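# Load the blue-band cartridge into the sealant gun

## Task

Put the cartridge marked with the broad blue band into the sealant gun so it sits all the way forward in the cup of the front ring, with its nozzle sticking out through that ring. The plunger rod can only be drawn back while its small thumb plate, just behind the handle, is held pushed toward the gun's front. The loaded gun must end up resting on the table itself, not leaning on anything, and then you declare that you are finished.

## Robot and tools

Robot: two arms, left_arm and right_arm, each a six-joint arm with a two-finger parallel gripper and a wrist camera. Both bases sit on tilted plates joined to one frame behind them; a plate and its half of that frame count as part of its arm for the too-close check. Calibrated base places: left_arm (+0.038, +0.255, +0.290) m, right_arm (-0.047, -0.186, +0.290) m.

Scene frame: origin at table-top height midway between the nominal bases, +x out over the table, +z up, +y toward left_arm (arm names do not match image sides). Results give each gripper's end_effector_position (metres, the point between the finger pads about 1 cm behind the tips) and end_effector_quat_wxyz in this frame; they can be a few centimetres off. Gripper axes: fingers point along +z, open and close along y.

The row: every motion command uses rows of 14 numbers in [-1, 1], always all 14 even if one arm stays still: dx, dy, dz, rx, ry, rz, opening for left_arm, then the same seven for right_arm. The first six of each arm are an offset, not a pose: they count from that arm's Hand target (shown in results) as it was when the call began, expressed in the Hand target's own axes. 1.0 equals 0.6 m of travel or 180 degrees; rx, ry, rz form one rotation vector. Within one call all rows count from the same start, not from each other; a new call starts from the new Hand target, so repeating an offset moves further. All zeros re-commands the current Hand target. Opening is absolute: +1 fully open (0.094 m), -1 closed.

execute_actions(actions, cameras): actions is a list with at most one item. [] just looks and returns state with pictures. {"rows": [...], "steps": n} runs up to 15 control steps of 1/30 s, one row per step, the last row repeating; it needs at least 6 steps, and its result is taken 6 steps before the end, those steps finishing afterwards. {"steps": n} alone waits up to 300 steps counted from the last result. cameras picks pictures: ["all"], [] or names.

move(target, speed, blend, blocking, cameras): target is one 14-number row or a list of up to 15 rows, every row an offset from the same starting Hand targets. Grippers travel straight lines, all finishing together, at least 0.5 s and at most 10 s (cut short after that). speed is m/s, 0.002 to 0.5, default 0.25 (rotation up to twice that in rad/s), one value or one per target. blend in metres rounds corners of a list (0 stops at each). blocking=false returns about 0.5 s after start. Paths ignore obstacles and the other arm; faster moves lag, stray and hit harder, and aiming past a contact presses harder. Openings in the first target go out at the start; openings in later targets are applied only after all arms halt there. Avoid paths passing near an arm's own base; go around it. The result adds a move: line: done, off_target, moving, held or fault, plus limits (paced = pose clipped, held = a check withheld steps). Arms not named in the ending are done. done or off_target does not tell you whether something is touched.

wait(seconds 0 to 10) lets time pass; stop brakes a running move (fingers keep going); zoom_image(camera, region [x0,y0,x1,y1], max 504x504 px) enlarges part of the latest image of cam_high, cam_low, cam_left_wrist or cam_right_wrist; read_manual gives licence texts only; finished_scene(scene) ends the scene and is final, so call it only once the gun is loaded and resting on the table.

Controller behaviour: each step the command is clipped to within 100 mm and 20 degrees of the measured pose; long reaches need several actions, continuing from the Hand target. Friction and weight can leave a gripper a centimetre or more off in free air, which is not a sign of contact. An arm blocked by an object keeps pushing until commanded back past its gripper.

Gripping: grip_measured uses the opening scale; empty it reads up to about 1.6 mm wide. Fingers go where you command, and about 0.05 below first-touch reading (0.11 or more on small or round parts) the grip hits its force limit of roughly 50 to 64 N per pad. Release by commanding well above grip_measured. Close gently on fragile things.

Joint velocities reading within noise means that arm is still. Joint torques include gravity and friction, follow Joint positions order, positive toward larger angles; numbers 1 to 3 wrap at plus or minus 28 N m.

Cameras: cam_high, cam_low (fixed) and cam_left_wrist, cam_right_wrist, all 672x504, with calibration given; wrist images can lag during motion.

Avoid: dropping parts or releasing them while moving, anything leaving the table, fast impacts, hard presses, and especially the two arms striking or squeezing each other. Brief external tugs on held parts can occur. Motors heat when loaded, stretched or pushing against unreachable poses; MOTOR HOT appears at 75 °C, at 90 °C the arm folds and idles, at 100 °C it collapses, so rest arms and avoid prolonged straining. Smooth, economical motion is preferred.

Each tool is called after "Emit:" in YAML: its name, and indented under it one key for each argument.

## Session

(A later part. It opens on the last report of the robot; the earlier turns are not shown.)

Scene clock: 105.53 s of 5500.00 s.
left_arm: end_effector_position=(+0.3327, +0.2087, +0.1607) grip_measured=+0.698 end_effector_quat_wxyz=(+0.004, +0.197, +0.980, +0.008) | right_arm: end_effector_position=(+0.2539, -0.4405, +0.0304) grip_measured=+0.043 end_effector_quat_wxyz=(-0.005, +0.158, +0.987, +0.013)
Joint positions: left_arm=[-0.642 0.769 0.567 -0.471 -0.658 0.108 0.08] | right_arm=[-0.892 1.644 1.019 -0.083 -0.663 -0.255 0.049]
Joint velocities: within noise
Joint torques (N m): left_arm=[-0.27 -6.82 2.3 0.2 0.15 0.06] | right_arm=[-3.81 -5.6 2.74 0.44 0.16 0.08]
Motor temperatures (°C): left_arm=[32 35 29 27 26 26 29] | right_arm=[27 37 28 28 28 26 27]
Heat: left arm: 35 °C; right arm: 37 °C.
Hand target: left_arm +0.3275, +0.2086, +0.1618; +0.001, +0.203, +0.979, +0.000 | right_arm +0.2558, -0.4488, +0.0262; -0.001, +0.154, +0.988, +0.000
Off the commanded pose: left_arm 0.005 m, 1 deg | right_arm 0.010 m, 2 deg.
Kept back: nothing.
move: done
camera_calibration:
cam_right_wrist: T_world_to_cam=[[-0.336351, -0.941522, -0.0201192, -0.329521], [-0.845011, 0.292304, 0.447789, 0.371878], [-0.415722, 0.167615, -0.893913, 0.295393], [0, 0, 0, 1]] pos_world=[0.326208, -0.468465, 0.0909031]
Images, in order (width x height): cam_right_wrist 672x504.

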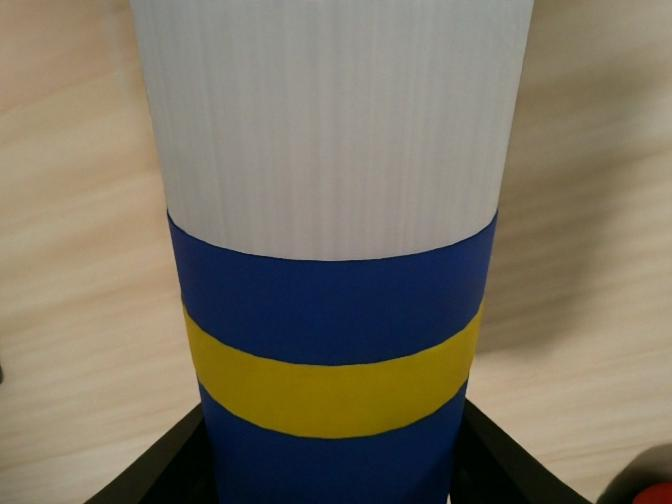

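Emit:
move:
  target: [0,0,0,0,0,0,0.7,0,0,-0.167,0,0,0,-0.1]
  speed: 0.12
  cameras: ["cam_right_wrist","cam_high"]

Emit:
zoom_image:
  camera: "cam_high"
  region: [265, 150, 385, 240]

Emit:
zoom_image:
  camera: "cam_high"
  region: [380, 190, 500, 280]

Scene clock: 108.70 s of 5500.00 s.
left_arm: end_effector_position=(+0.3327, +0.2087, +0.1607) grip_measured=+0.698 end_effector_quat_wxyz=(+0.004, +0.197, +0.980, +0.008) | right_arm: end_effector_position=(+0.2391, -0.4388, +0.1042) grip_measured=+0.042 end_effector_quat_wxyz=(-0.025, +0.170, +0.985, +0.016)
Joint positions: left_arm=[-0.642 0.769 0.567 -0.471 -0.658 0.108 0.08] | right_arm=[-1.063 1.462 0.998 -0.399 -0.772 -0.424 0.049]
Joint velocities: within noise
Joint torques (N m): left_arm=[-0.27 -6.82 2.3 0.2 0.15 0.06] | right_arm=[-7.21 -9.66 4.44 -0.22 -0.18 -0.15]
Motor temperatures (°C): left_arm=[31 35 29 27 26 26 29] | right_arm=[27 38 28 28 28 26 27]
Heat: left arm: 35 °C; right arm: 38 °C.
Hand target: left_arm +0.3275, +0.2086, +0.1618; +0.001, +0.203, +0.979, +0.000 | right_arm +0.2560, -0.4488, +0.1264; -0.001, +0.154, +0.988, +0.000
Off the commanded pose: left_arm 0.005 m, 1 deg | right_arm 0.030 m, 4 deg.
Kept back: nothing.
move: off_target (right_arm)
camera_calibration:
cam_right_wrist: T_world_to_cam=[[-0.358981, -0.933151, -0.019005, -0.322456], [-0.820537, 0.305824, 0.482899, 0.322233], [-0.444805, 0.188946, -0.87547, 0.36931], [0, 0, 0, 1]] pos_world=[0.312919, -0.469226, 0.161586]
Images, in order (width x height): cam_high 672x504, cam_right_wrist 672x504.

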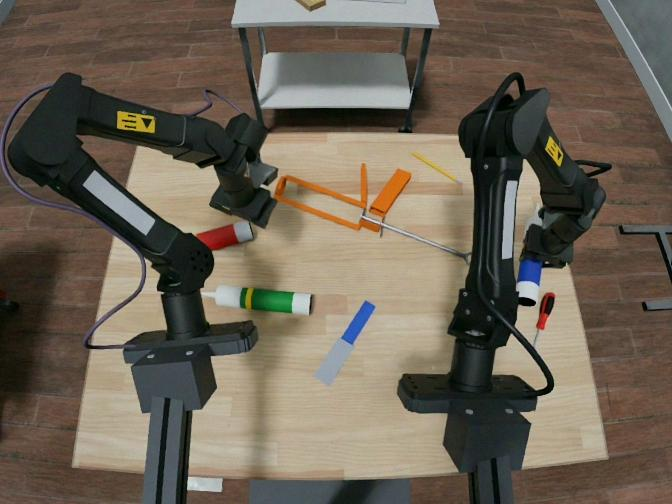

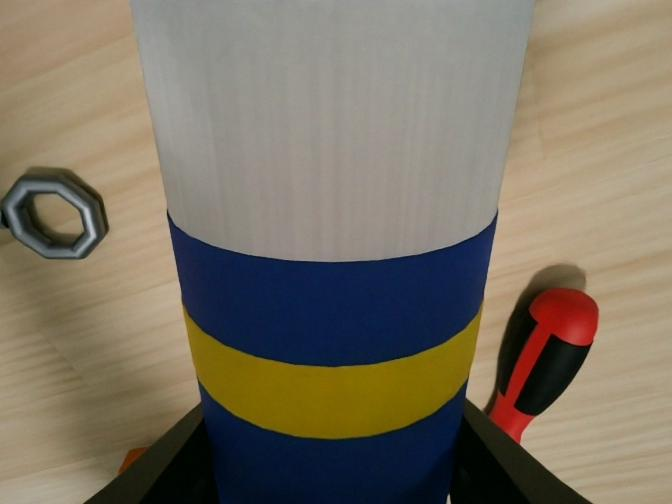

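Scaled by 4.200 from the camera's 672x504 image, which has a finer 960x720 frame.

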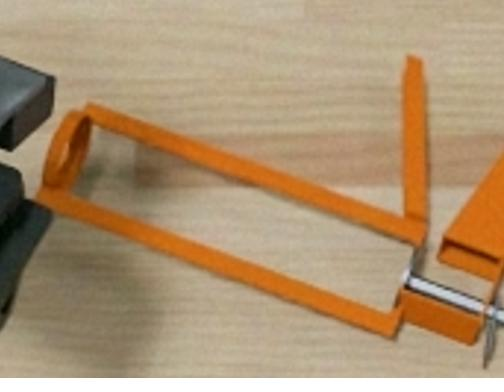

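Scaled by 4.200 from the camera's 672x504 image, which has a finer 960x720 frame.

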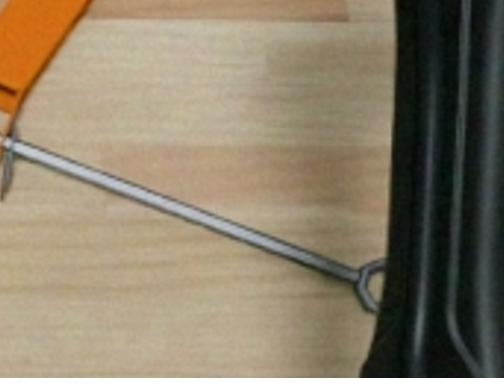

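Emit:
move:
  target: [0.112,0.133,-0.03,0,0,0,0.7,-0.0507,0.7895,-0.04,0.0623,0.0672,-0.4732,-0.1]
  speed: 0.2

Scene clock: 116.03 s of 5500.00 s.
left_arm: end_effector_position=(+0.3033, +0.3127, +0.1789) grip_measured=+0.698 end_effector_quat_wxyz=(+0.000, +0.199, +0.980, +0.010) | right_arm: end_effector_position=(+0.4270, -0.0115, +0.1350) grip_measured=+0.042 end_effector_quat_wxyz=(-0.109, -0.542, +0.831, -0.065)
Joint positions: left_arm=[0.263 0.413 0.485 -0.597 0.103 0.628 0.08] | right_arm=[0.75 1.79 1.949 -1.201 0.862 -0.501 0.049]
Joint velocities: within noise
Joint torques (N m): left_arm=[0.35 -6.49 3.45 0.23 0.19 0.07] | right_arm=[8.31 -8.43 6.94 -0.85 0.38 0.09]
Motor temperatures (°C): left_arm=[31 34 29 27 26 26 28] | right_arm=[28 39 28 28 28 26 27]
Heat: left arm: 34 °C; right arm: 39 °C.
Hand target: left_arm +0.2976, +0.3085, +0.1798; +0.001, +0.203, +0.979, +0.000 | right_arm +0.4288, -0.0067, +0.1502; -0.109, -0.555, +0.822, -0.073
Off the commanded pose: left_arm 0.007 m, 1 deg | right_arm 0.016 m, 2 deg.
Kept back: nothing.
move: off_target (right_arm)
camera_calibration:
cam_left_wrist: T_world_to_cam=[[-0.40356, -0.914882, -0.0113793, 0.411418], [-0.828782, 0.360255, 0.428178, 0.100449], [-0.387633, 0.182226, -0.903623, 0.309155], [0, 0, 0, 1]] pos_world=[0.369121, 0.283876, 0.241032]
cam_right_wrist: T_world_to_cam=[[0.905137, -0.42512, -0.000347385, -0.392117], [-0.324017, -0.690403, 0.646805, 0.0852544], [-0.27521, -0.585335, -0.762655, 0.30264], [0, 0, 0, 1]] pos_world=[0.465833, 0.0693093, 0.175531]

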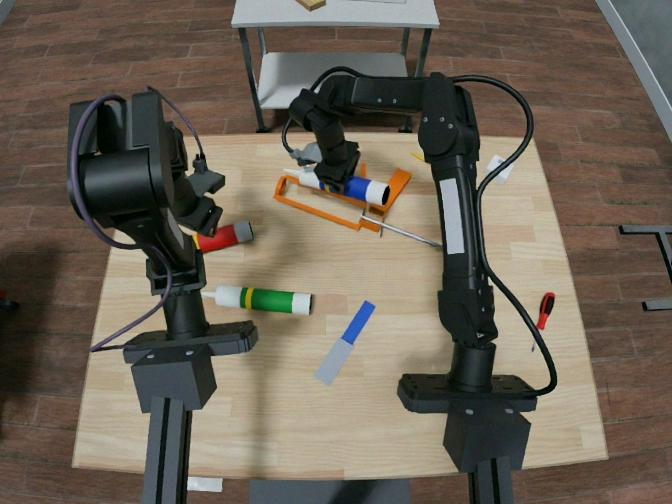

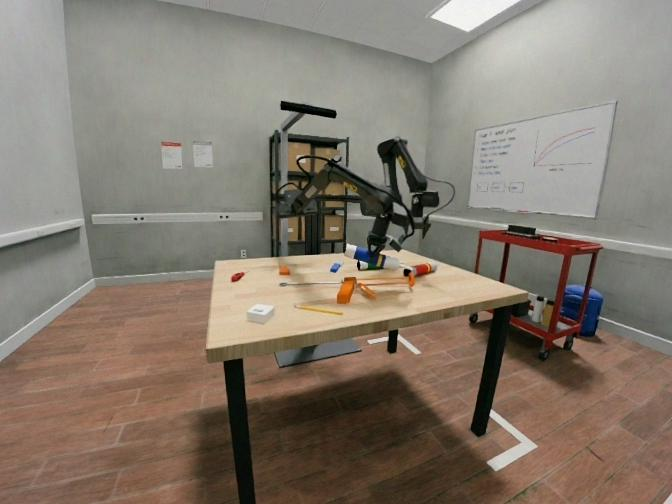

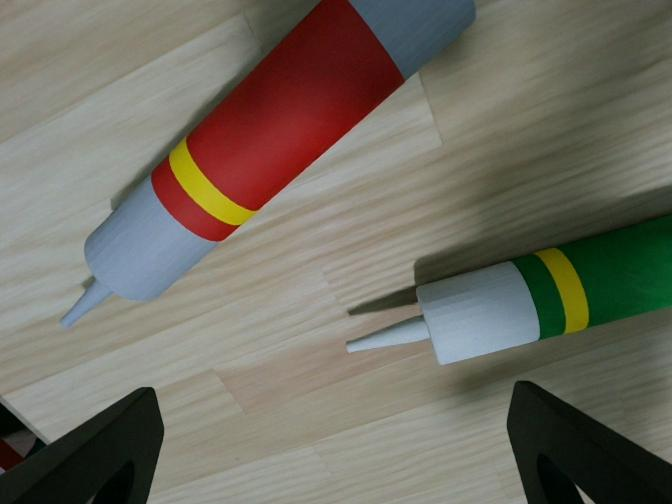

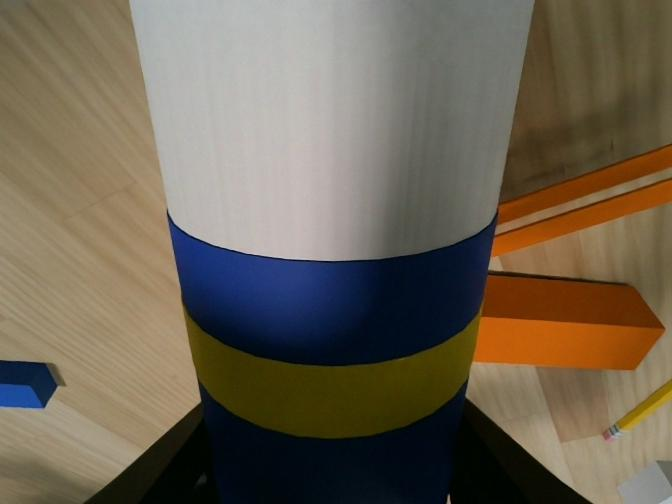

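Emit:
zoom_image:
  camera: "cam_high"
  region: [260, 140, 420, 260]

Emit:
zoom_image:
  camera: "cam_low"
  region: [320, 220, 440, 310]

Scaled by 3.150 from the camera's 672x504 image, which has a finer 960x720 frame.

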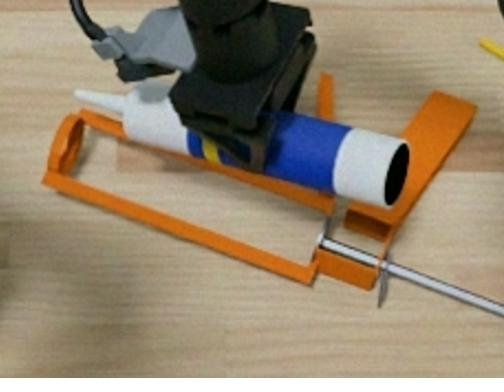

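Scaled by 4.200 from the camera's 672x504 image, which has a finer 960x720 frame.

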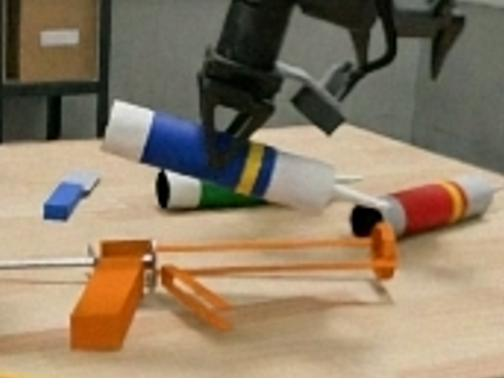

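Emit:
move:
  target: [0,0,0,0,0,0,0.7,-0.002,0.02,0.034,0.005,0,-0.0188,-0.1]
  speed: 0.1
  cameras: ["cam_high","cam_low"]

Emit:
zoom_image:
  camera: "cam_high"
  region: [260, 140, 420, 260]

Emit:
zoom_image:
  camera: "cam_low"
  region: [320, 220, 440, 310]

Scene clock: 120.00 s of 5500.00 s.
left_arm: end_effector_position=(+0.3029, +0.3125, +0.1789) grip_measured=+0.698 end_effector_quat_wxyz=(+0.000, +0.199, +0.980, +0.009) | right_arm: end_effector_position=(+0.4121, -0.0068, +0.1219) grip_measured=+0.042 end_effector_quat_wxyz=(-0.115, -0.569, +0.812, -0.065)
Joint positions: left_arm=[0.264 0.413 0.485 -0.599 0.105 0.63 0.08] | right_arm=[0.75 1.792 1.869 -1.135 0.868 -0.554 0.049]
Joint velocities: within noise
Joint torques (N m): left_arm=[0.35 -6.49 3.45 0.22 0.19 0.06] | right_arm=[6.64 -9.47 3.49 -0.28 0.37 -0.14]
Motor temperatures (°C): left_arm=[30 34 29 27 26 26 28] | right_arm=[28 39 29 28 28 26 27]
Heat: left arm: 34 °C; right arm: 39 °C.
Hand target: left_arm +0.2976, +0.3085, +0.1798; +0.001, +0.203, +0.979, +0.000 | right_arm +0.4160, -0.0060, +0.1302; -0.106, -0.580, +0.804, -0.076
Off the commanded pose: left_arm 0.007 m, 1 deg | right_arm 0.009 m, 2 deg.
Kept back: nothing.
move: done
Images, in order (width x height): cam_high 672x504, cam_low 672x504.

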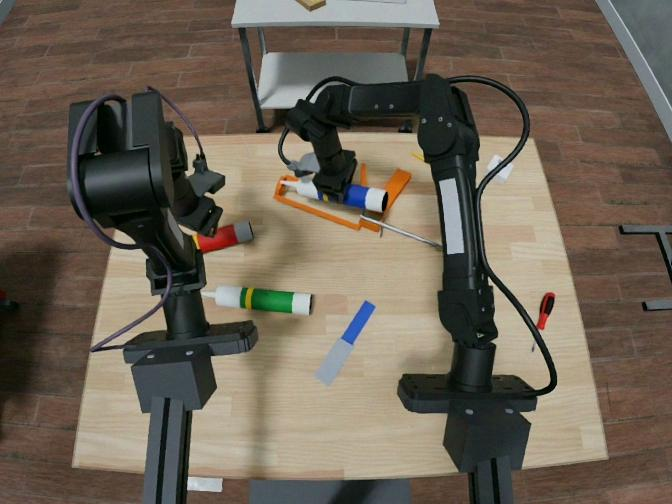

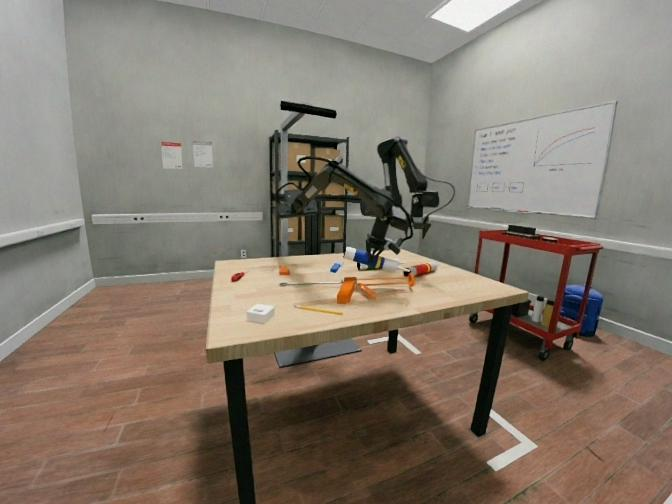

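Scaled by 3.150 from the camera's 672x504 image, which has a finer 960x720 frame.

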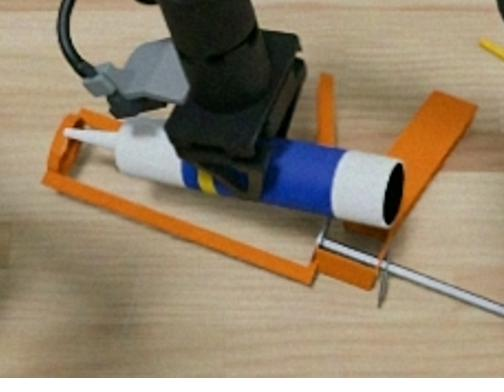

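Scaled by 4.200 from the camera's 672x504 image, which has a finer 960x720 frame.

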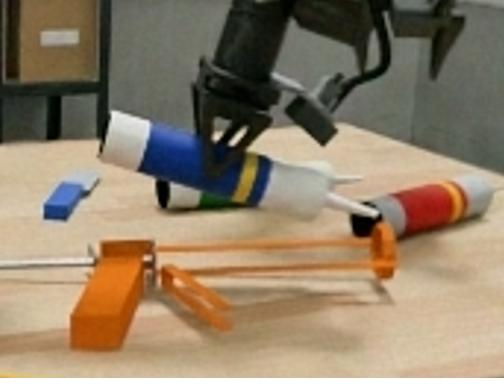

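Emit:
move:
  target: [0,0,0,0,0,0,0.7,0.0038,-0.0045,0.0562,-0.002,0,0.0075,-0.1]
  speed: 0.08
  cameras: ["cam_high","cam_low"]

Emit:
zoom_image:
  camera: "cam_high"
  region: [260, 140, 420, 260]

Emit:
zoom_image:
  camera: "cam_low"
  region: [320, 220, 440, 310]

Scene clock: 122.00 s of 5500.00 s.
left_arm: end_effector_position=(+0.3029, +0.3125, +0.1789) grip_measured=+0.698 end_effector_quat_wxyz=(+0.000, +0.199, +0.980, +0.009) | right_arm: end_effector_position=(+0.4137, -0.0195, +0.0923) grip_measured=+0.042 end_effector_quat_wxyz=(-0.113, -0.560, +0.817, -0.078)
Joint positions: left_arm=[0.264 0.413 0.485 -0.599 0.105 0.63 0.08] | right_arm=[0.678 1.792 1.794 -0.982 0.854 -0.631 0.049]
Joint velocities: within noise
Joint torques (N m): left_arm=[0.36 -6.49 3.44 0.22 0.19 0.06] | right_arm=[5.6 -9.87 3.45 -0.22 0.06 -0.12]
Motor temperatures (°C): left_arm=[30 34 29 27 26 26 28] | right_arm=[28 39 29 27 28 26 27]
Heat: left arm: 34 °C; right arm: 39 °C.
Hand target: left_arm +0.2976, +0.3085, +0.1798; +0.001, +0.203, +0.979, +0.000 | right_arm +0.4152, -0.0172, +0.0982; -0.107, -0.570, +0.811, -0.075
Off the commanded pose: left_arm 0.007 m, 1 deg | right_arm 0.007 m, 1 deg.
Kept back: nothing.
move: done
Images, in order (width x height): cam_high 672x504, cam_low 672x504.

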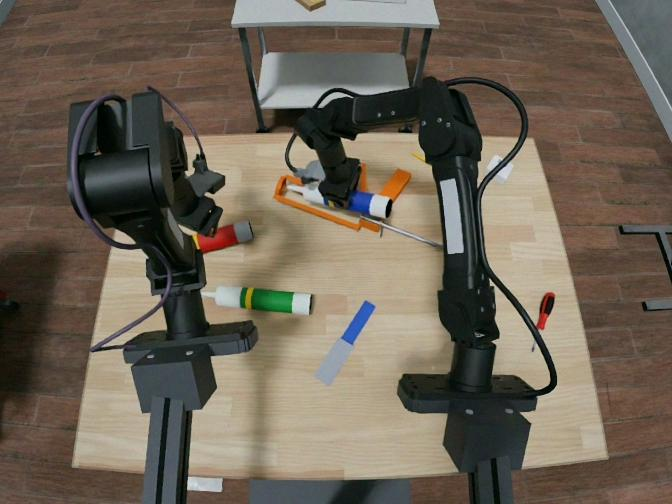

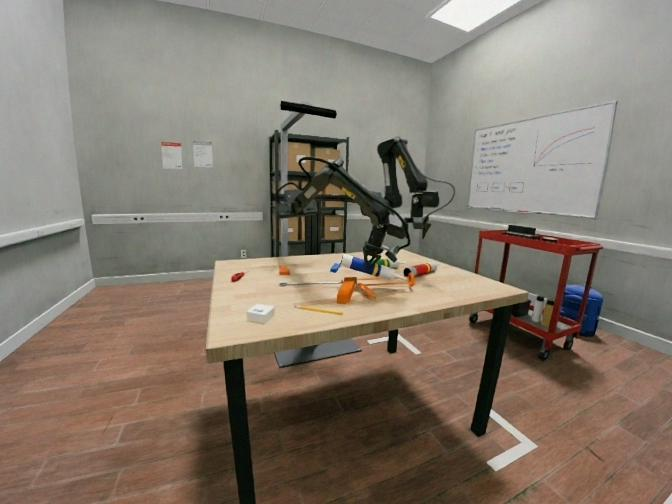

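Scaled by 3.150 from the camera's 672x504 image, which has a finer 960x720 frame.

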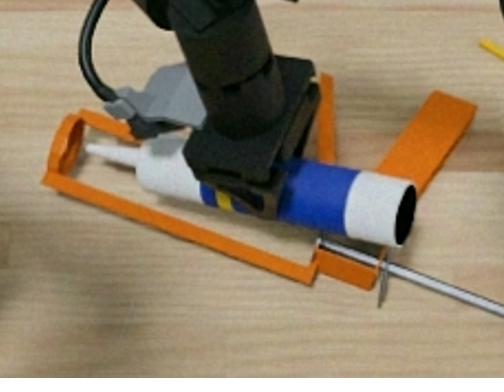

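Scaled by 4.200 from the camera's 672x504 image, which has a finer 960x720 frame.

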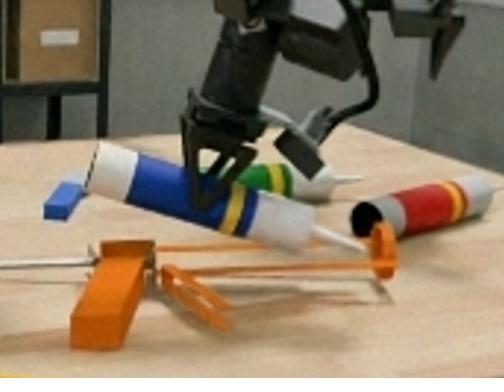

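Emit:
move:
  target: [0,0,0,0,0,0,0.7,-0.028,0.0067,-0.0058,0,0,0,-0.1]
  speed: 0.06
  cameras: ["cam_high","cam_low"]

Emit:
zoom_image:
  camera: "cam_high"
  region: [260, 140, 420, 260]

Emit:
zoom_image:
  camera: "cam_low"
  region: [320, 220, 440, 310]

Scene clock: 124.00 s of 5500.00 s.
left_arm: end_effector_position=(+0.3029, +0.3125, +0.1789) grip_measured=+0.698 end_effector_quat_wxyz=(+0.000, +0.199, +0.980, +0.009) | right_arm: end_effector_position=(+0.4144, -0.0114, +0.0831) grip_measured=+0.042 end_effector_quat_wxyz=(-0.114, -0.563, +0.815, -0.078)
Joint positions: left_arm=[0.264 0.413 0.485 -0.599 0.105 0.63 0.08] | right_arm=[0.678 1.836 1.832 -0.979 0.854 -0.634 0.049]
Joint velocities: within noise
Joint torques (N m): left_arm=[0.36 -6.5 3.45 0.22 0.19 0.06] | right_arm=[8.35 -8.85 6.39 -0.69 0.21 0.09]
Motor temperatures (°C): left_arm=[30 34 29 27 26 26 28] | right_arm=[29 40 29 27 28 26 27]
Heat: left arm: 34 °C; right arm: 40 °C.
Hand target: left_arm +0.2976, +0.3085, +0.1798; +0.001, +0.203, +0.979, +0.000 | right_arm +0.4171, +0.0003, +0.0972; -0.108, -0.570, +0.811, -0.075
Off the commanded pose: left_arm 0.007 m, 1 deg | right_arm 0.019 m, 1 deg.
Kept back: nothing.
move: off_target (right_arm)
Images, in order (width x height): cam_high 672x504, cam_low 672x504.

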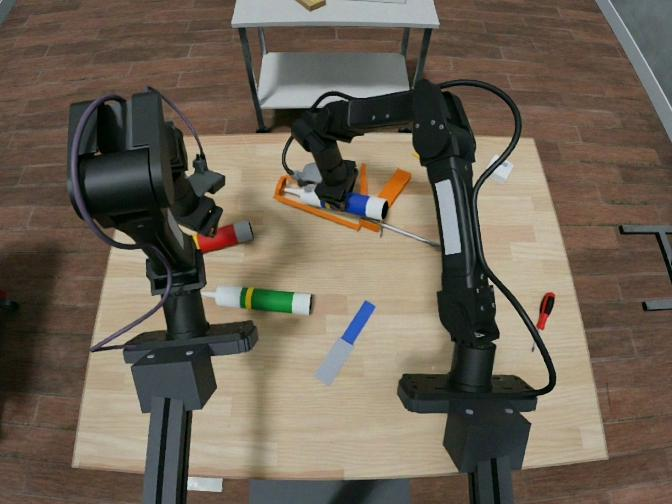

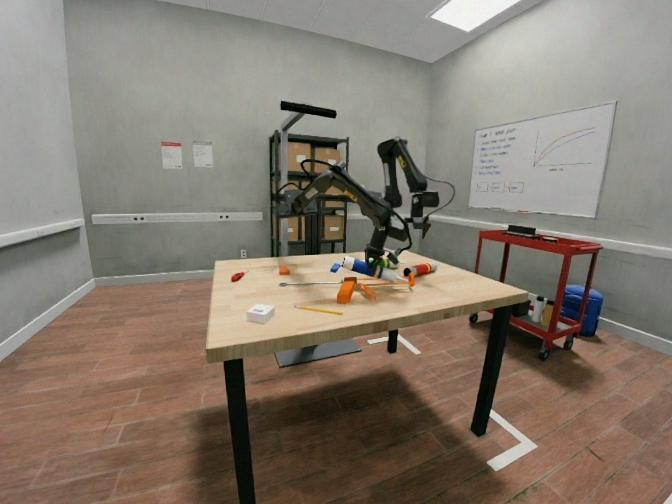

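Scaled by 3.150 from the camera's 672x504 image, which has a finer 960x720 frame.

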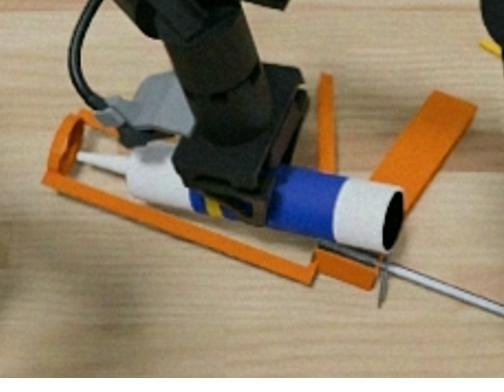

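Scaled by 4.200 from the camera's 672x504 image, which has a finer 960x720 frame.

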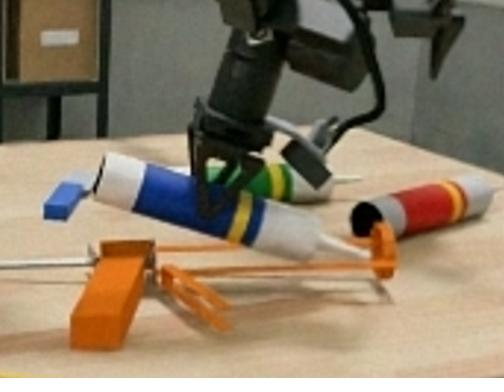

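Emit:
move:
  target: [0,0,0,0,0,0,0.7,-0.012,0.0033,-0.0155,0,0,0,-0.1]
  speed: 0.06
  cameras: ["cam_high","cam_low"]

Emit:
zoom_image:
  camera: "cam_high"
  region: [260, 160, 340, 220]

Emit:
zoom_image:
  camera: "cam_low"
  region: [360, 245, 440, 305]

Scene clock: 125.27 s of 5500.00 s.
left_arm: end_effector_position=(+0.3029, +0.3125, +0.1789) grip_measured=+0.698 end_effector_quat_wxyz=(+0.000, +0.199, +0.980, +0.009) | right_arm: end_effector_position=(+0.4170, -0.0005, +0.0883) grip_measured=+0.042 end_effector_quat_wxyz=(-0.110, -0.558, +0.819, -0.072)
Joint positions: left_arm=[0.264 0.413 0.485 -0.599 0.105 0.63 0.08] | right_arm=[0.701 1.86 1.883 -1.019 0.854 -0.6 0.049]
Joint velocities: within noise
Joint torques (N m): left_arm=[0.35 -6.5 3.45 0.22 0.19 0.06] | right_arm=[9.01 -8.68 6.58 -0.8 0.36 0.09]
Motor temperatures (°C): left_arm=[30 34 29 27 26 26 28] | right_arm=[29 40 29 27 28 26 27]
Heat: left arm: 34 °C; right arm: 40 °C.
Hand target: left_arm +0.2976, +0.3085, +0.1798; +0.001, +0.203, +0.979, +0.000 | right_arm +0.4185, +0.0098, +0.1044; -0.107, -0.570, +0.811, -0.075
Off the commanded pose: left_arm 0.007 m, 1 deg | right_arm 0.019 m, 2 deg.
Kept back: nothing.
move: off_target (right_arm)
Images, in order (width x height): cam_high 672x504, cam_low 672x504.

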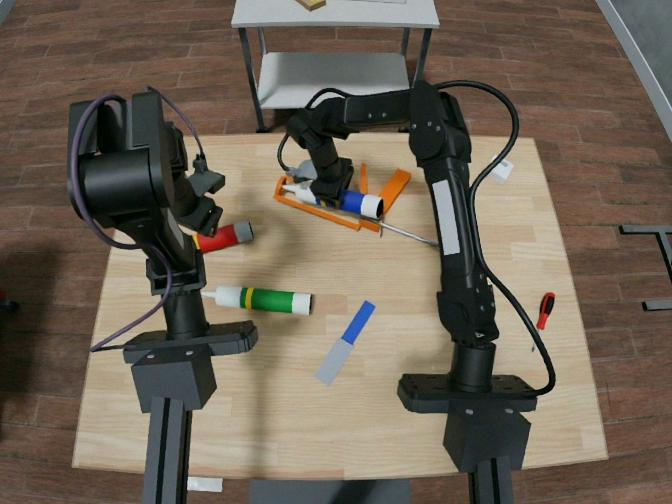

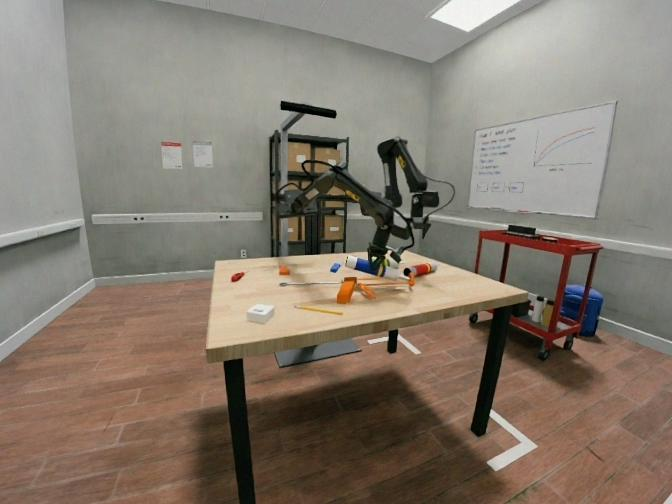

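Scaled by 6.300 from the camera's 672x504 image, which has a finer 960x720 frame.

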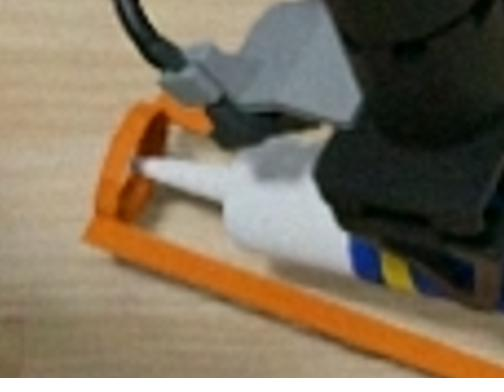

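Scaled by 6.300 from the camera's 672x504 image, which has a finer 960x720 frame.

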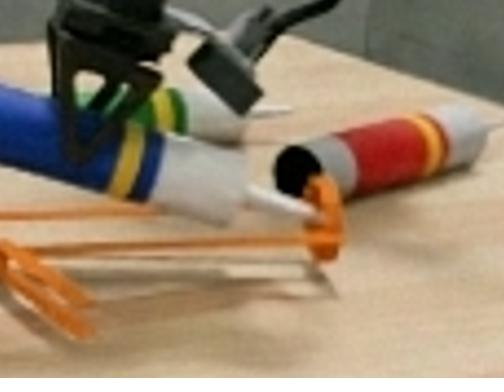

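Emit:
move:
  target: [0,0,0,0,0,0,0.7,-0.025,0,0,0,0,0,-0.1]
  speed: 0.05
  cameras: ["cam_high","cam_low"]

Emit:
zoom_image:
  camera: "cam_high"
  region: [260, 160, 340, 220]

Emit:
zoom_image:
  camera: "cam_low"
  region: [360, 245, 440, 305]

Scene clock: 126.37 s of 5500.00 s.
left_arm: end_effector_position=(+0.3029, +0.3125, +0.1789) grip_measured=+0.698 end_effector_quat_wxyz=(+0.000, +0.199, +0.980, +0.009) | right_arm: end_effector_position=(+0.4223, +0.0130, +0.0821) grip_measured=+0.042 end_effector_quat_wxyz=(-0.109, -0.556, +0.821, -0.070)
Joint positions: left_arm=[0.264 0.413 0.485 -0.599 0.105 0.63 0.08] | right_arm=[0.71 1.927 1.978 -1.052 0.854 -0.587 0.049]
Joint velocities: within noise
Joint torques (N m): left_arm=[0.36 -6.5 3.45 0.22 0.19 0.06] | right_arm=[9.63 -8.91 6.75 -0.8 0.42 0.11]
Motor temperatures (°C): left_arm=[30 34 29 27 26 26 28] | right_arm=[29 40 29 28 28 26 27]
Heat: left arm: 34 °C; right arm: 40 °C.
Hand target: left_arm +0.2976, +0.3085, +0.1798; +0.001, +0.203, +0.979, +0.000 | right_arm +0.4234, +0.0233, +0.1005; -0.107, -0.570, +0.811, -0.075
Off the commanded pose: left_arm 0.007 m, 1 deg | right_arm 0.021 m, 2 deg.
Kept back: nothing.
move: off_target (right_arm)
Images, in order (width x height): cam_high 672x504, cam_low 672x504.

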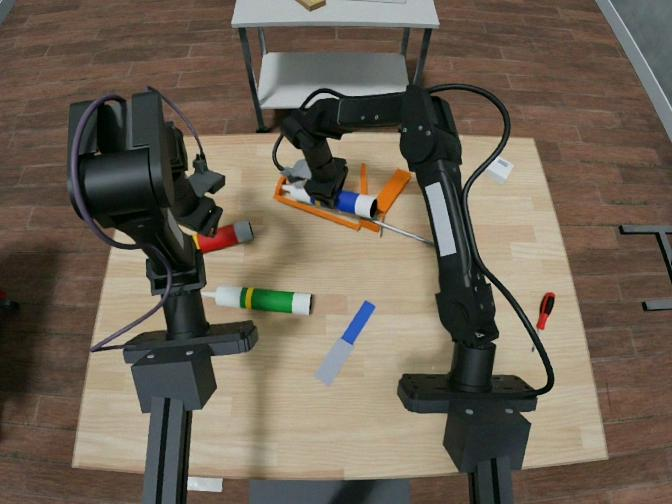

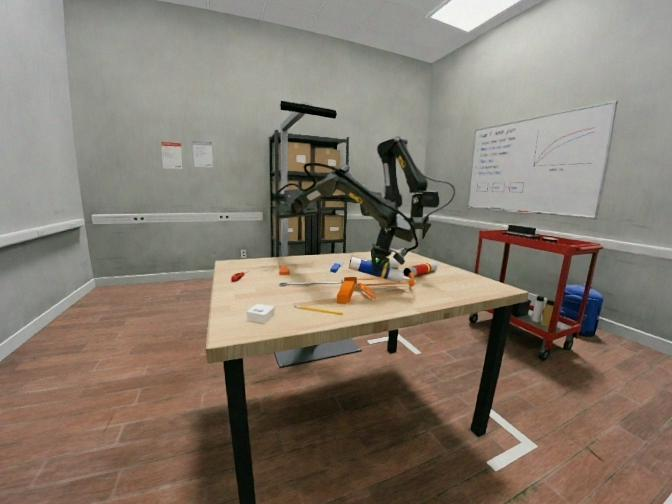

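Scaled by 6.300 from the camera's 672x504 image, which has a finer 960x720 frame.

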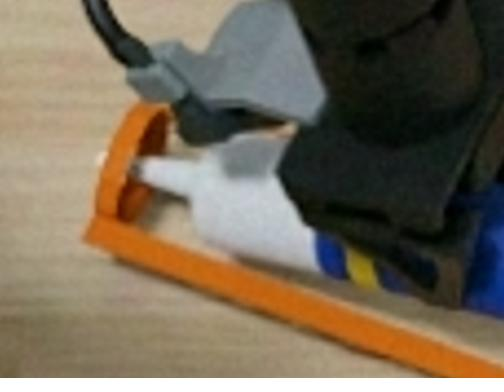

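Scaled by 6.300 from the camera's 672x504 image, which has a finer 960x720 frame.

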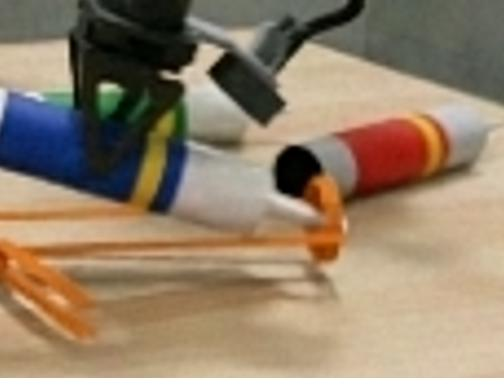

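Emit:
move:
  target: [0,0,0,0,0,0,0.7,-0.025,0,-0.003,0,0,0,-0.1]
  speed: 0.05
  cameras: ["cam_high","cam_low"]

Emit:
zoom_image:
  camera: "cam_high"
  region: [260, 150, 400, 250]

Emit:
zoom_image:
  camera: "cam_low"
  region: [330, 235, 440, 315]

Scene clock: 127.53 s of 5500.00 s.
left_arm: end_effector_position=(+0.3029, +0.3125, +0.1789) grip_measured=+0.698 end_effector_quat_wxyz=(+0.000, +0.199, +0.980, +0.009) | right_arm: end_effector_position=(+0.4275, +0.0262, +0.0789) grip_measured=+0.042 end_effector_quat_wxyz=(-0.111, -0.556, +0.821, -0.069)
Joint positions: left_arm=[0.264 0.413 0.485 -0.599 0.105 0.63 0.08] | right_arm=[0.724 2.001 2.095 -1.114 0.858 -0.565 0.049]
Joint velocities: within noise
Joint torques (N m): left_arm=[0.36 -6.49 3.45 0.22 0.19 0.06] | right_arm=[10.17 -8.98 6.87 -0.83 0.41 0.1]
Motor temperatures (°C): left_arm=[30 34 29 27 26 26 28] | right_arm=[29 40 29 28 28 26 27]
Heat: left arm: 34 °C; right arm: 40 °C.
Hand target: left_arm +0.2976, +0.3085, +0.1798; +0.001, +0.203, +0.979, +0.000 | right_arm +0.4284, +0.0374, +0.0982; -0.107, -0.570, +0.811, -0.075
Off the commanded pose: left_arm 0.007 m, 1 deg | right_arm 0.022 m, 2 deg.
Kept back: nothing.
move: off_target (right_arm)
Images, in order (width x height): cam_high 672x504, cam_low 672x504.

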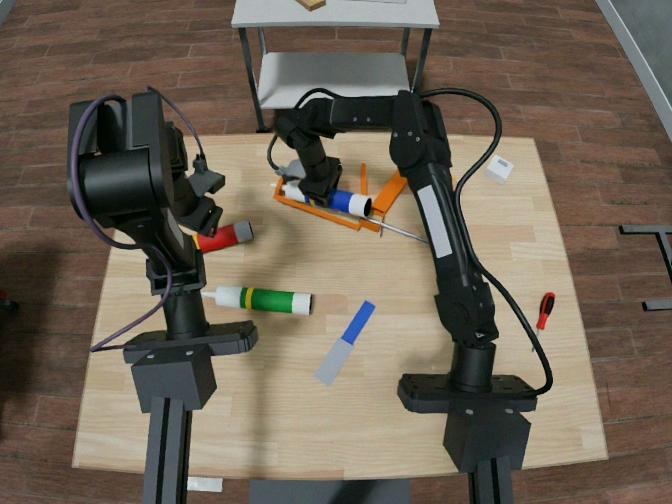

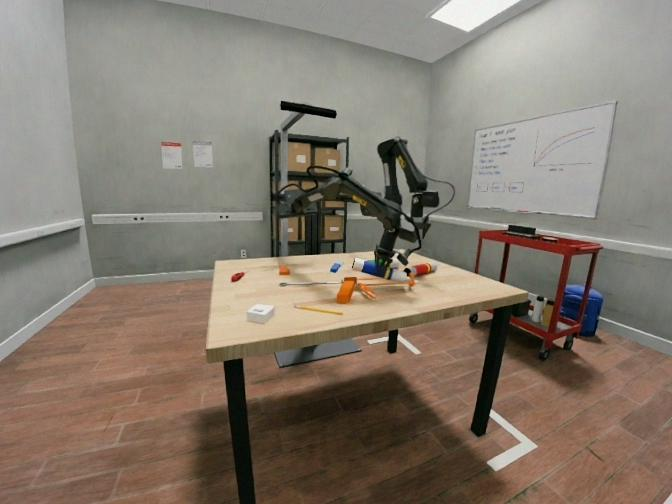

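Scaled by 3.600 from the camera's 672x504 image, which has a finer 960x720 frame.

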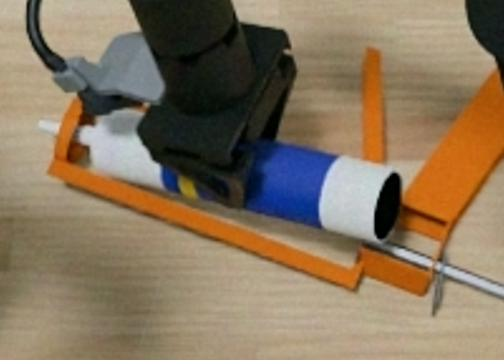

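Scaled by 4.582 from the camera's 672x504 image, which has a finer 960x720 frame.

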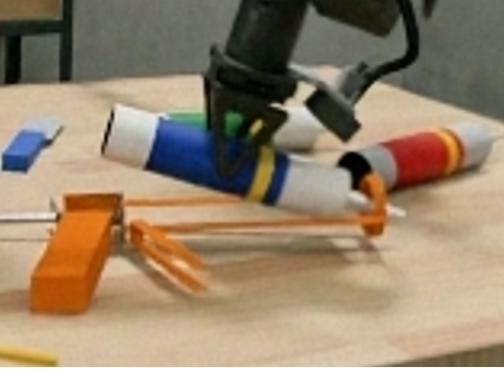

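Emit:
move:
  target: [0,0,0,0,0,0,0.7,-0.013,0,-0.001,0,0,0,-0.1]
  speed: 0.05
  cameras: ["cam_high","cam_low"]

Emit:
zoom_image:
  camera: "cam_high"
  region: [260, 150, 400, 250]

Emit:
zoom_image:
  camera: "cam_low"
  region: [330, 235, 440, 315]

Scene clock: 128.80 s of 5500.00 s.
left_arm: end_effector_position=(+0.3029, +0.3125, +0.1789) grip_measured=+0.698 end_effector_quat_wxyz=(+0.000, +0.199, +0.980, +0.009) | right_arm: end_effector_position=(+0.4308, +0.0327, +0.0763) grip_measured=+0.042 end_effector_quat_wxyz=(-0.111, -0.555, +0.822, -0.070)
Joint positions: left_arm=[0.264 0.413 0.485 -0.599 0.105 0.63 0.08] | right_arm=[0.729 2.043 2.161 -1.143 0.863 -0.556 0.049]
Joint velocities: within noise
Joint torques (N m): left_arm=[0.35 -6.49 3.45 0.22 0.19 0.06] | right_arm=[10.55 -9.06 6.89 -0.84 0.43 0.09]
Motor temperatures (°C): left_arm=[30 33 29 27 26 26 28] | right_arm=[30 40 29 28 28 26 27]
Heat: left arm: 33 °C; right arm: 40 °C.
Hand target: left_arm +0.2976, +0.3085, +0.1798; +0.001, +0.203, +0.979, +0.000 | right_arm +0.4310, +0.0447, +0.0969; -0.107, -0.570, +0.811, -0.075
Off the commanded pose: left_arm 0.007 m, 1 deg | right_arm 0.024 m, 2 deg.
Kept back: nothing.
move: off_target (right_arm)
Images, in order (width x height): cam_high 672x504, cam_low 672x504.

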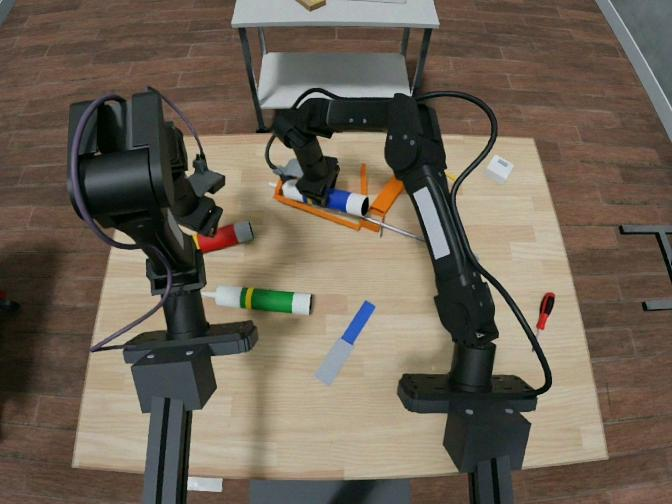

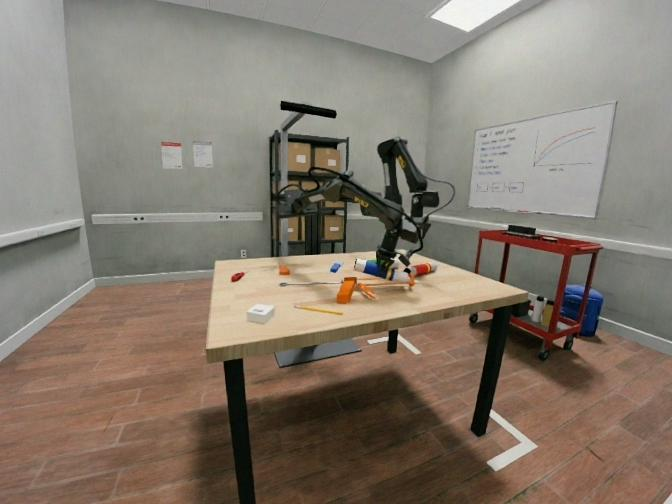

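Scaled by 3.600 from the camera's 672x504 image, which has a finer 960x720 frame.

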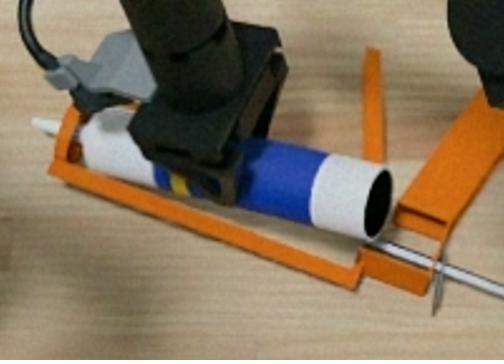

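Scaled by 4.582 from the camera's 672x504 image, which has a finer 960x720 frame.

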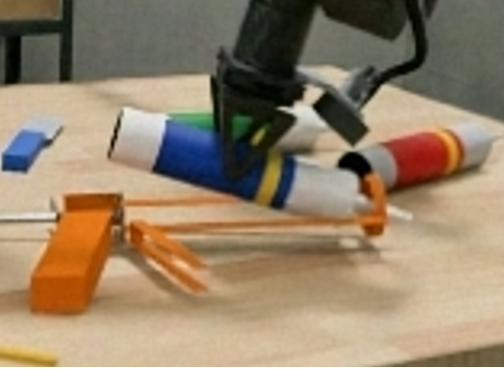

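Emit:
move:
  target: [0,0,0,0,0,0,0.7,-0.0023,-0.0017,0.0195,-0.0007,-0.0278,0.0027,-0.1]
  speed: 0.05
  cameras: ["cam_high","cam_low"]

Emit:
zoom_image:
  camera: "cam_high"
  region: [260, 150, 400, 250]

Emit:
zoom_image:
  camera: "cam_low"
  region: [330, 235, 440, 315]

Scene clock: 131.60 s of 5500.00 s.
left_arm: end_effector_position=(+0.3029, +0.3125, +0.1789) grip_measured=+0.698 end_effector_quat_wxyz=(+0.000, +0.199, +0.980, +0.009) | right_arm: end_effector_position=(+0.4154, +0.0437, +0.0596) grip_measured=+0.042 end_effector_quat_wxyz=(-0.097, -0.574, +0.811, -0.060)
Joint positions: left_arm=[0.264 0.413 0.485 -0.599 0.105 0.63 0.08] | right_arm=[0.729 2.018 2.017 -0.979 0.849 -0.634 0.049]
Joint velocities: within noise
Joint torques (N m): left_arm=[0.36 -6.49 3.45 0.22 0.19 0.05] | right_arm=[7.42 -14.43 3.06 -0.21 -0.11 -0.15]
Motor temperatures (°C): left_arm=[30 33 29 27 26 26 28] | right_arm=[30 41 29 28 28 26 28]
Heat: left arm: 33 °C; right arm: 41 °C.
Hand target: left_arm +0.2976, +0.3085, +0.1798; +0.001, +0.203, +0.979, +0.000 | right_arm +0.4314, +0.0428, +0.0852; -0.072, -0.569, +0.818, -0.049
Off the commanded pose: left_arm 0.007 m, 1 deg | right_arm 0.030 m, 3 deg.
Kept back: nothing.
move: off_target (right_arm)
Images, in order (width x height): cam_high 672x504, cam_low 672x504.

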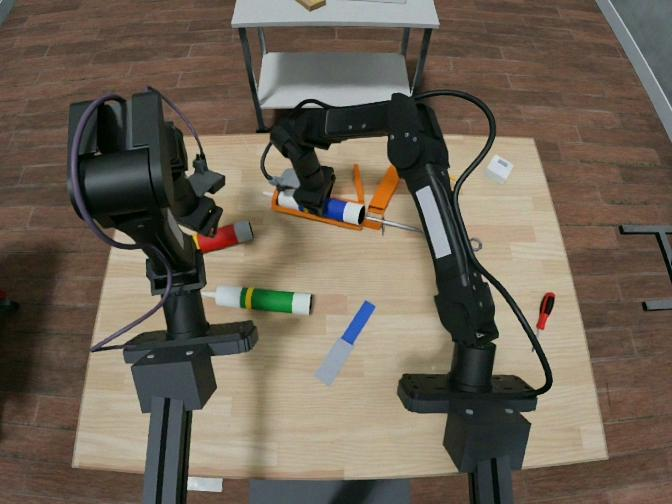

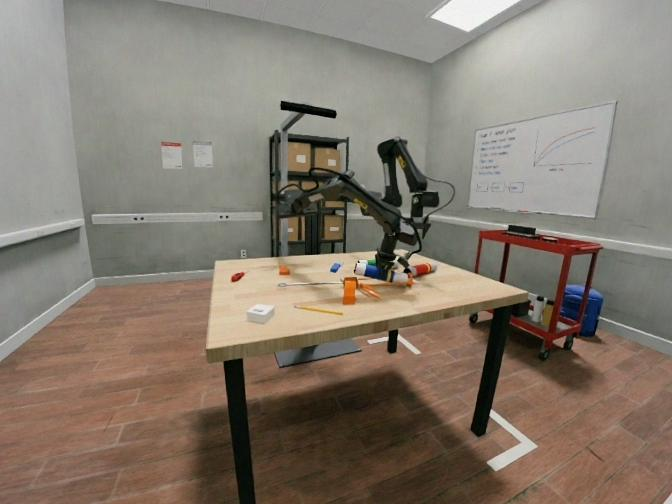

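Scaled by 3.600 from the camera's 672x504 image, which has a finer 960x720 frame.

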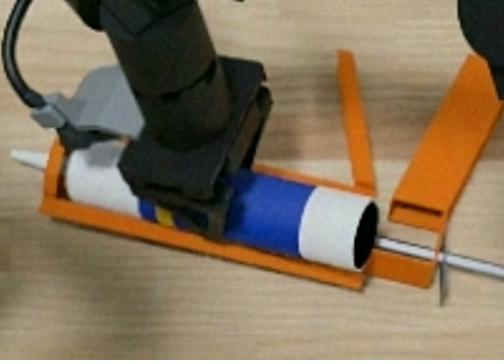

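Scaled by 4.582 from the camera's 672x504 image, which has a finer 960x720 frame.

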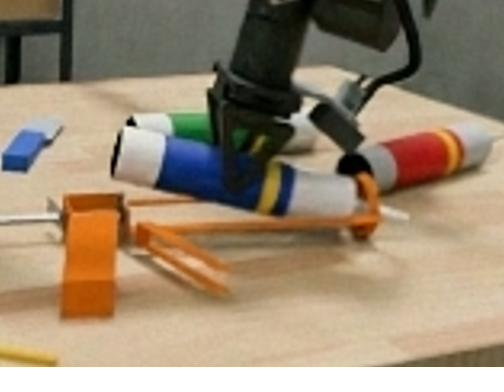

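Emit:
zoom_image:
  camera: "cam_high"
  region: [255, 175, 315, 220]

Emit:
zoom_image:
  camera: "cam_high"
  region: [330, 190, 410, 250]

Emit:
zoom_image:
  camera: "cam_low"
  region: [340, 255, 430, 315]

Scaled by 8.400 from the camera's 672x504 image, which has a finer 960x720 frame.

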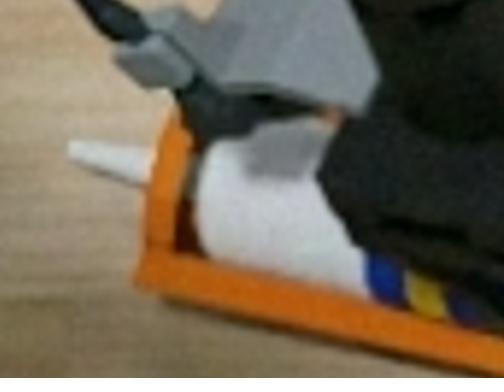

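Scaled by 6.300 from the camera's 672x504 image, which has a finer 960x720 frame.

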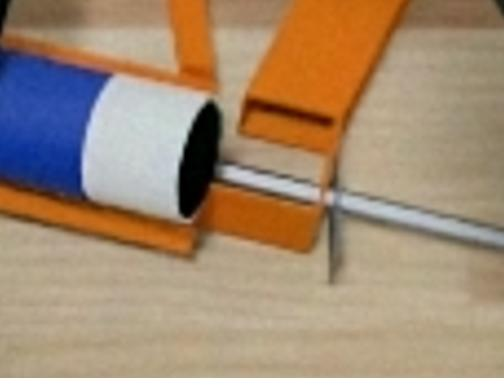

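Scaled by 5.600 from the camera's 672x504 image, which has a finer 960x720 frame.

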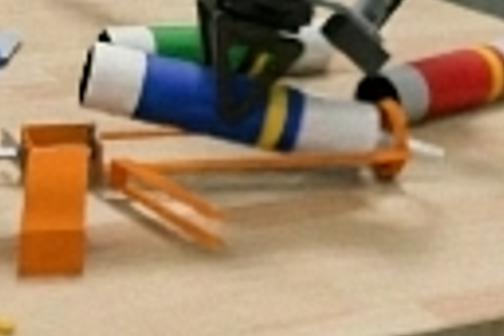

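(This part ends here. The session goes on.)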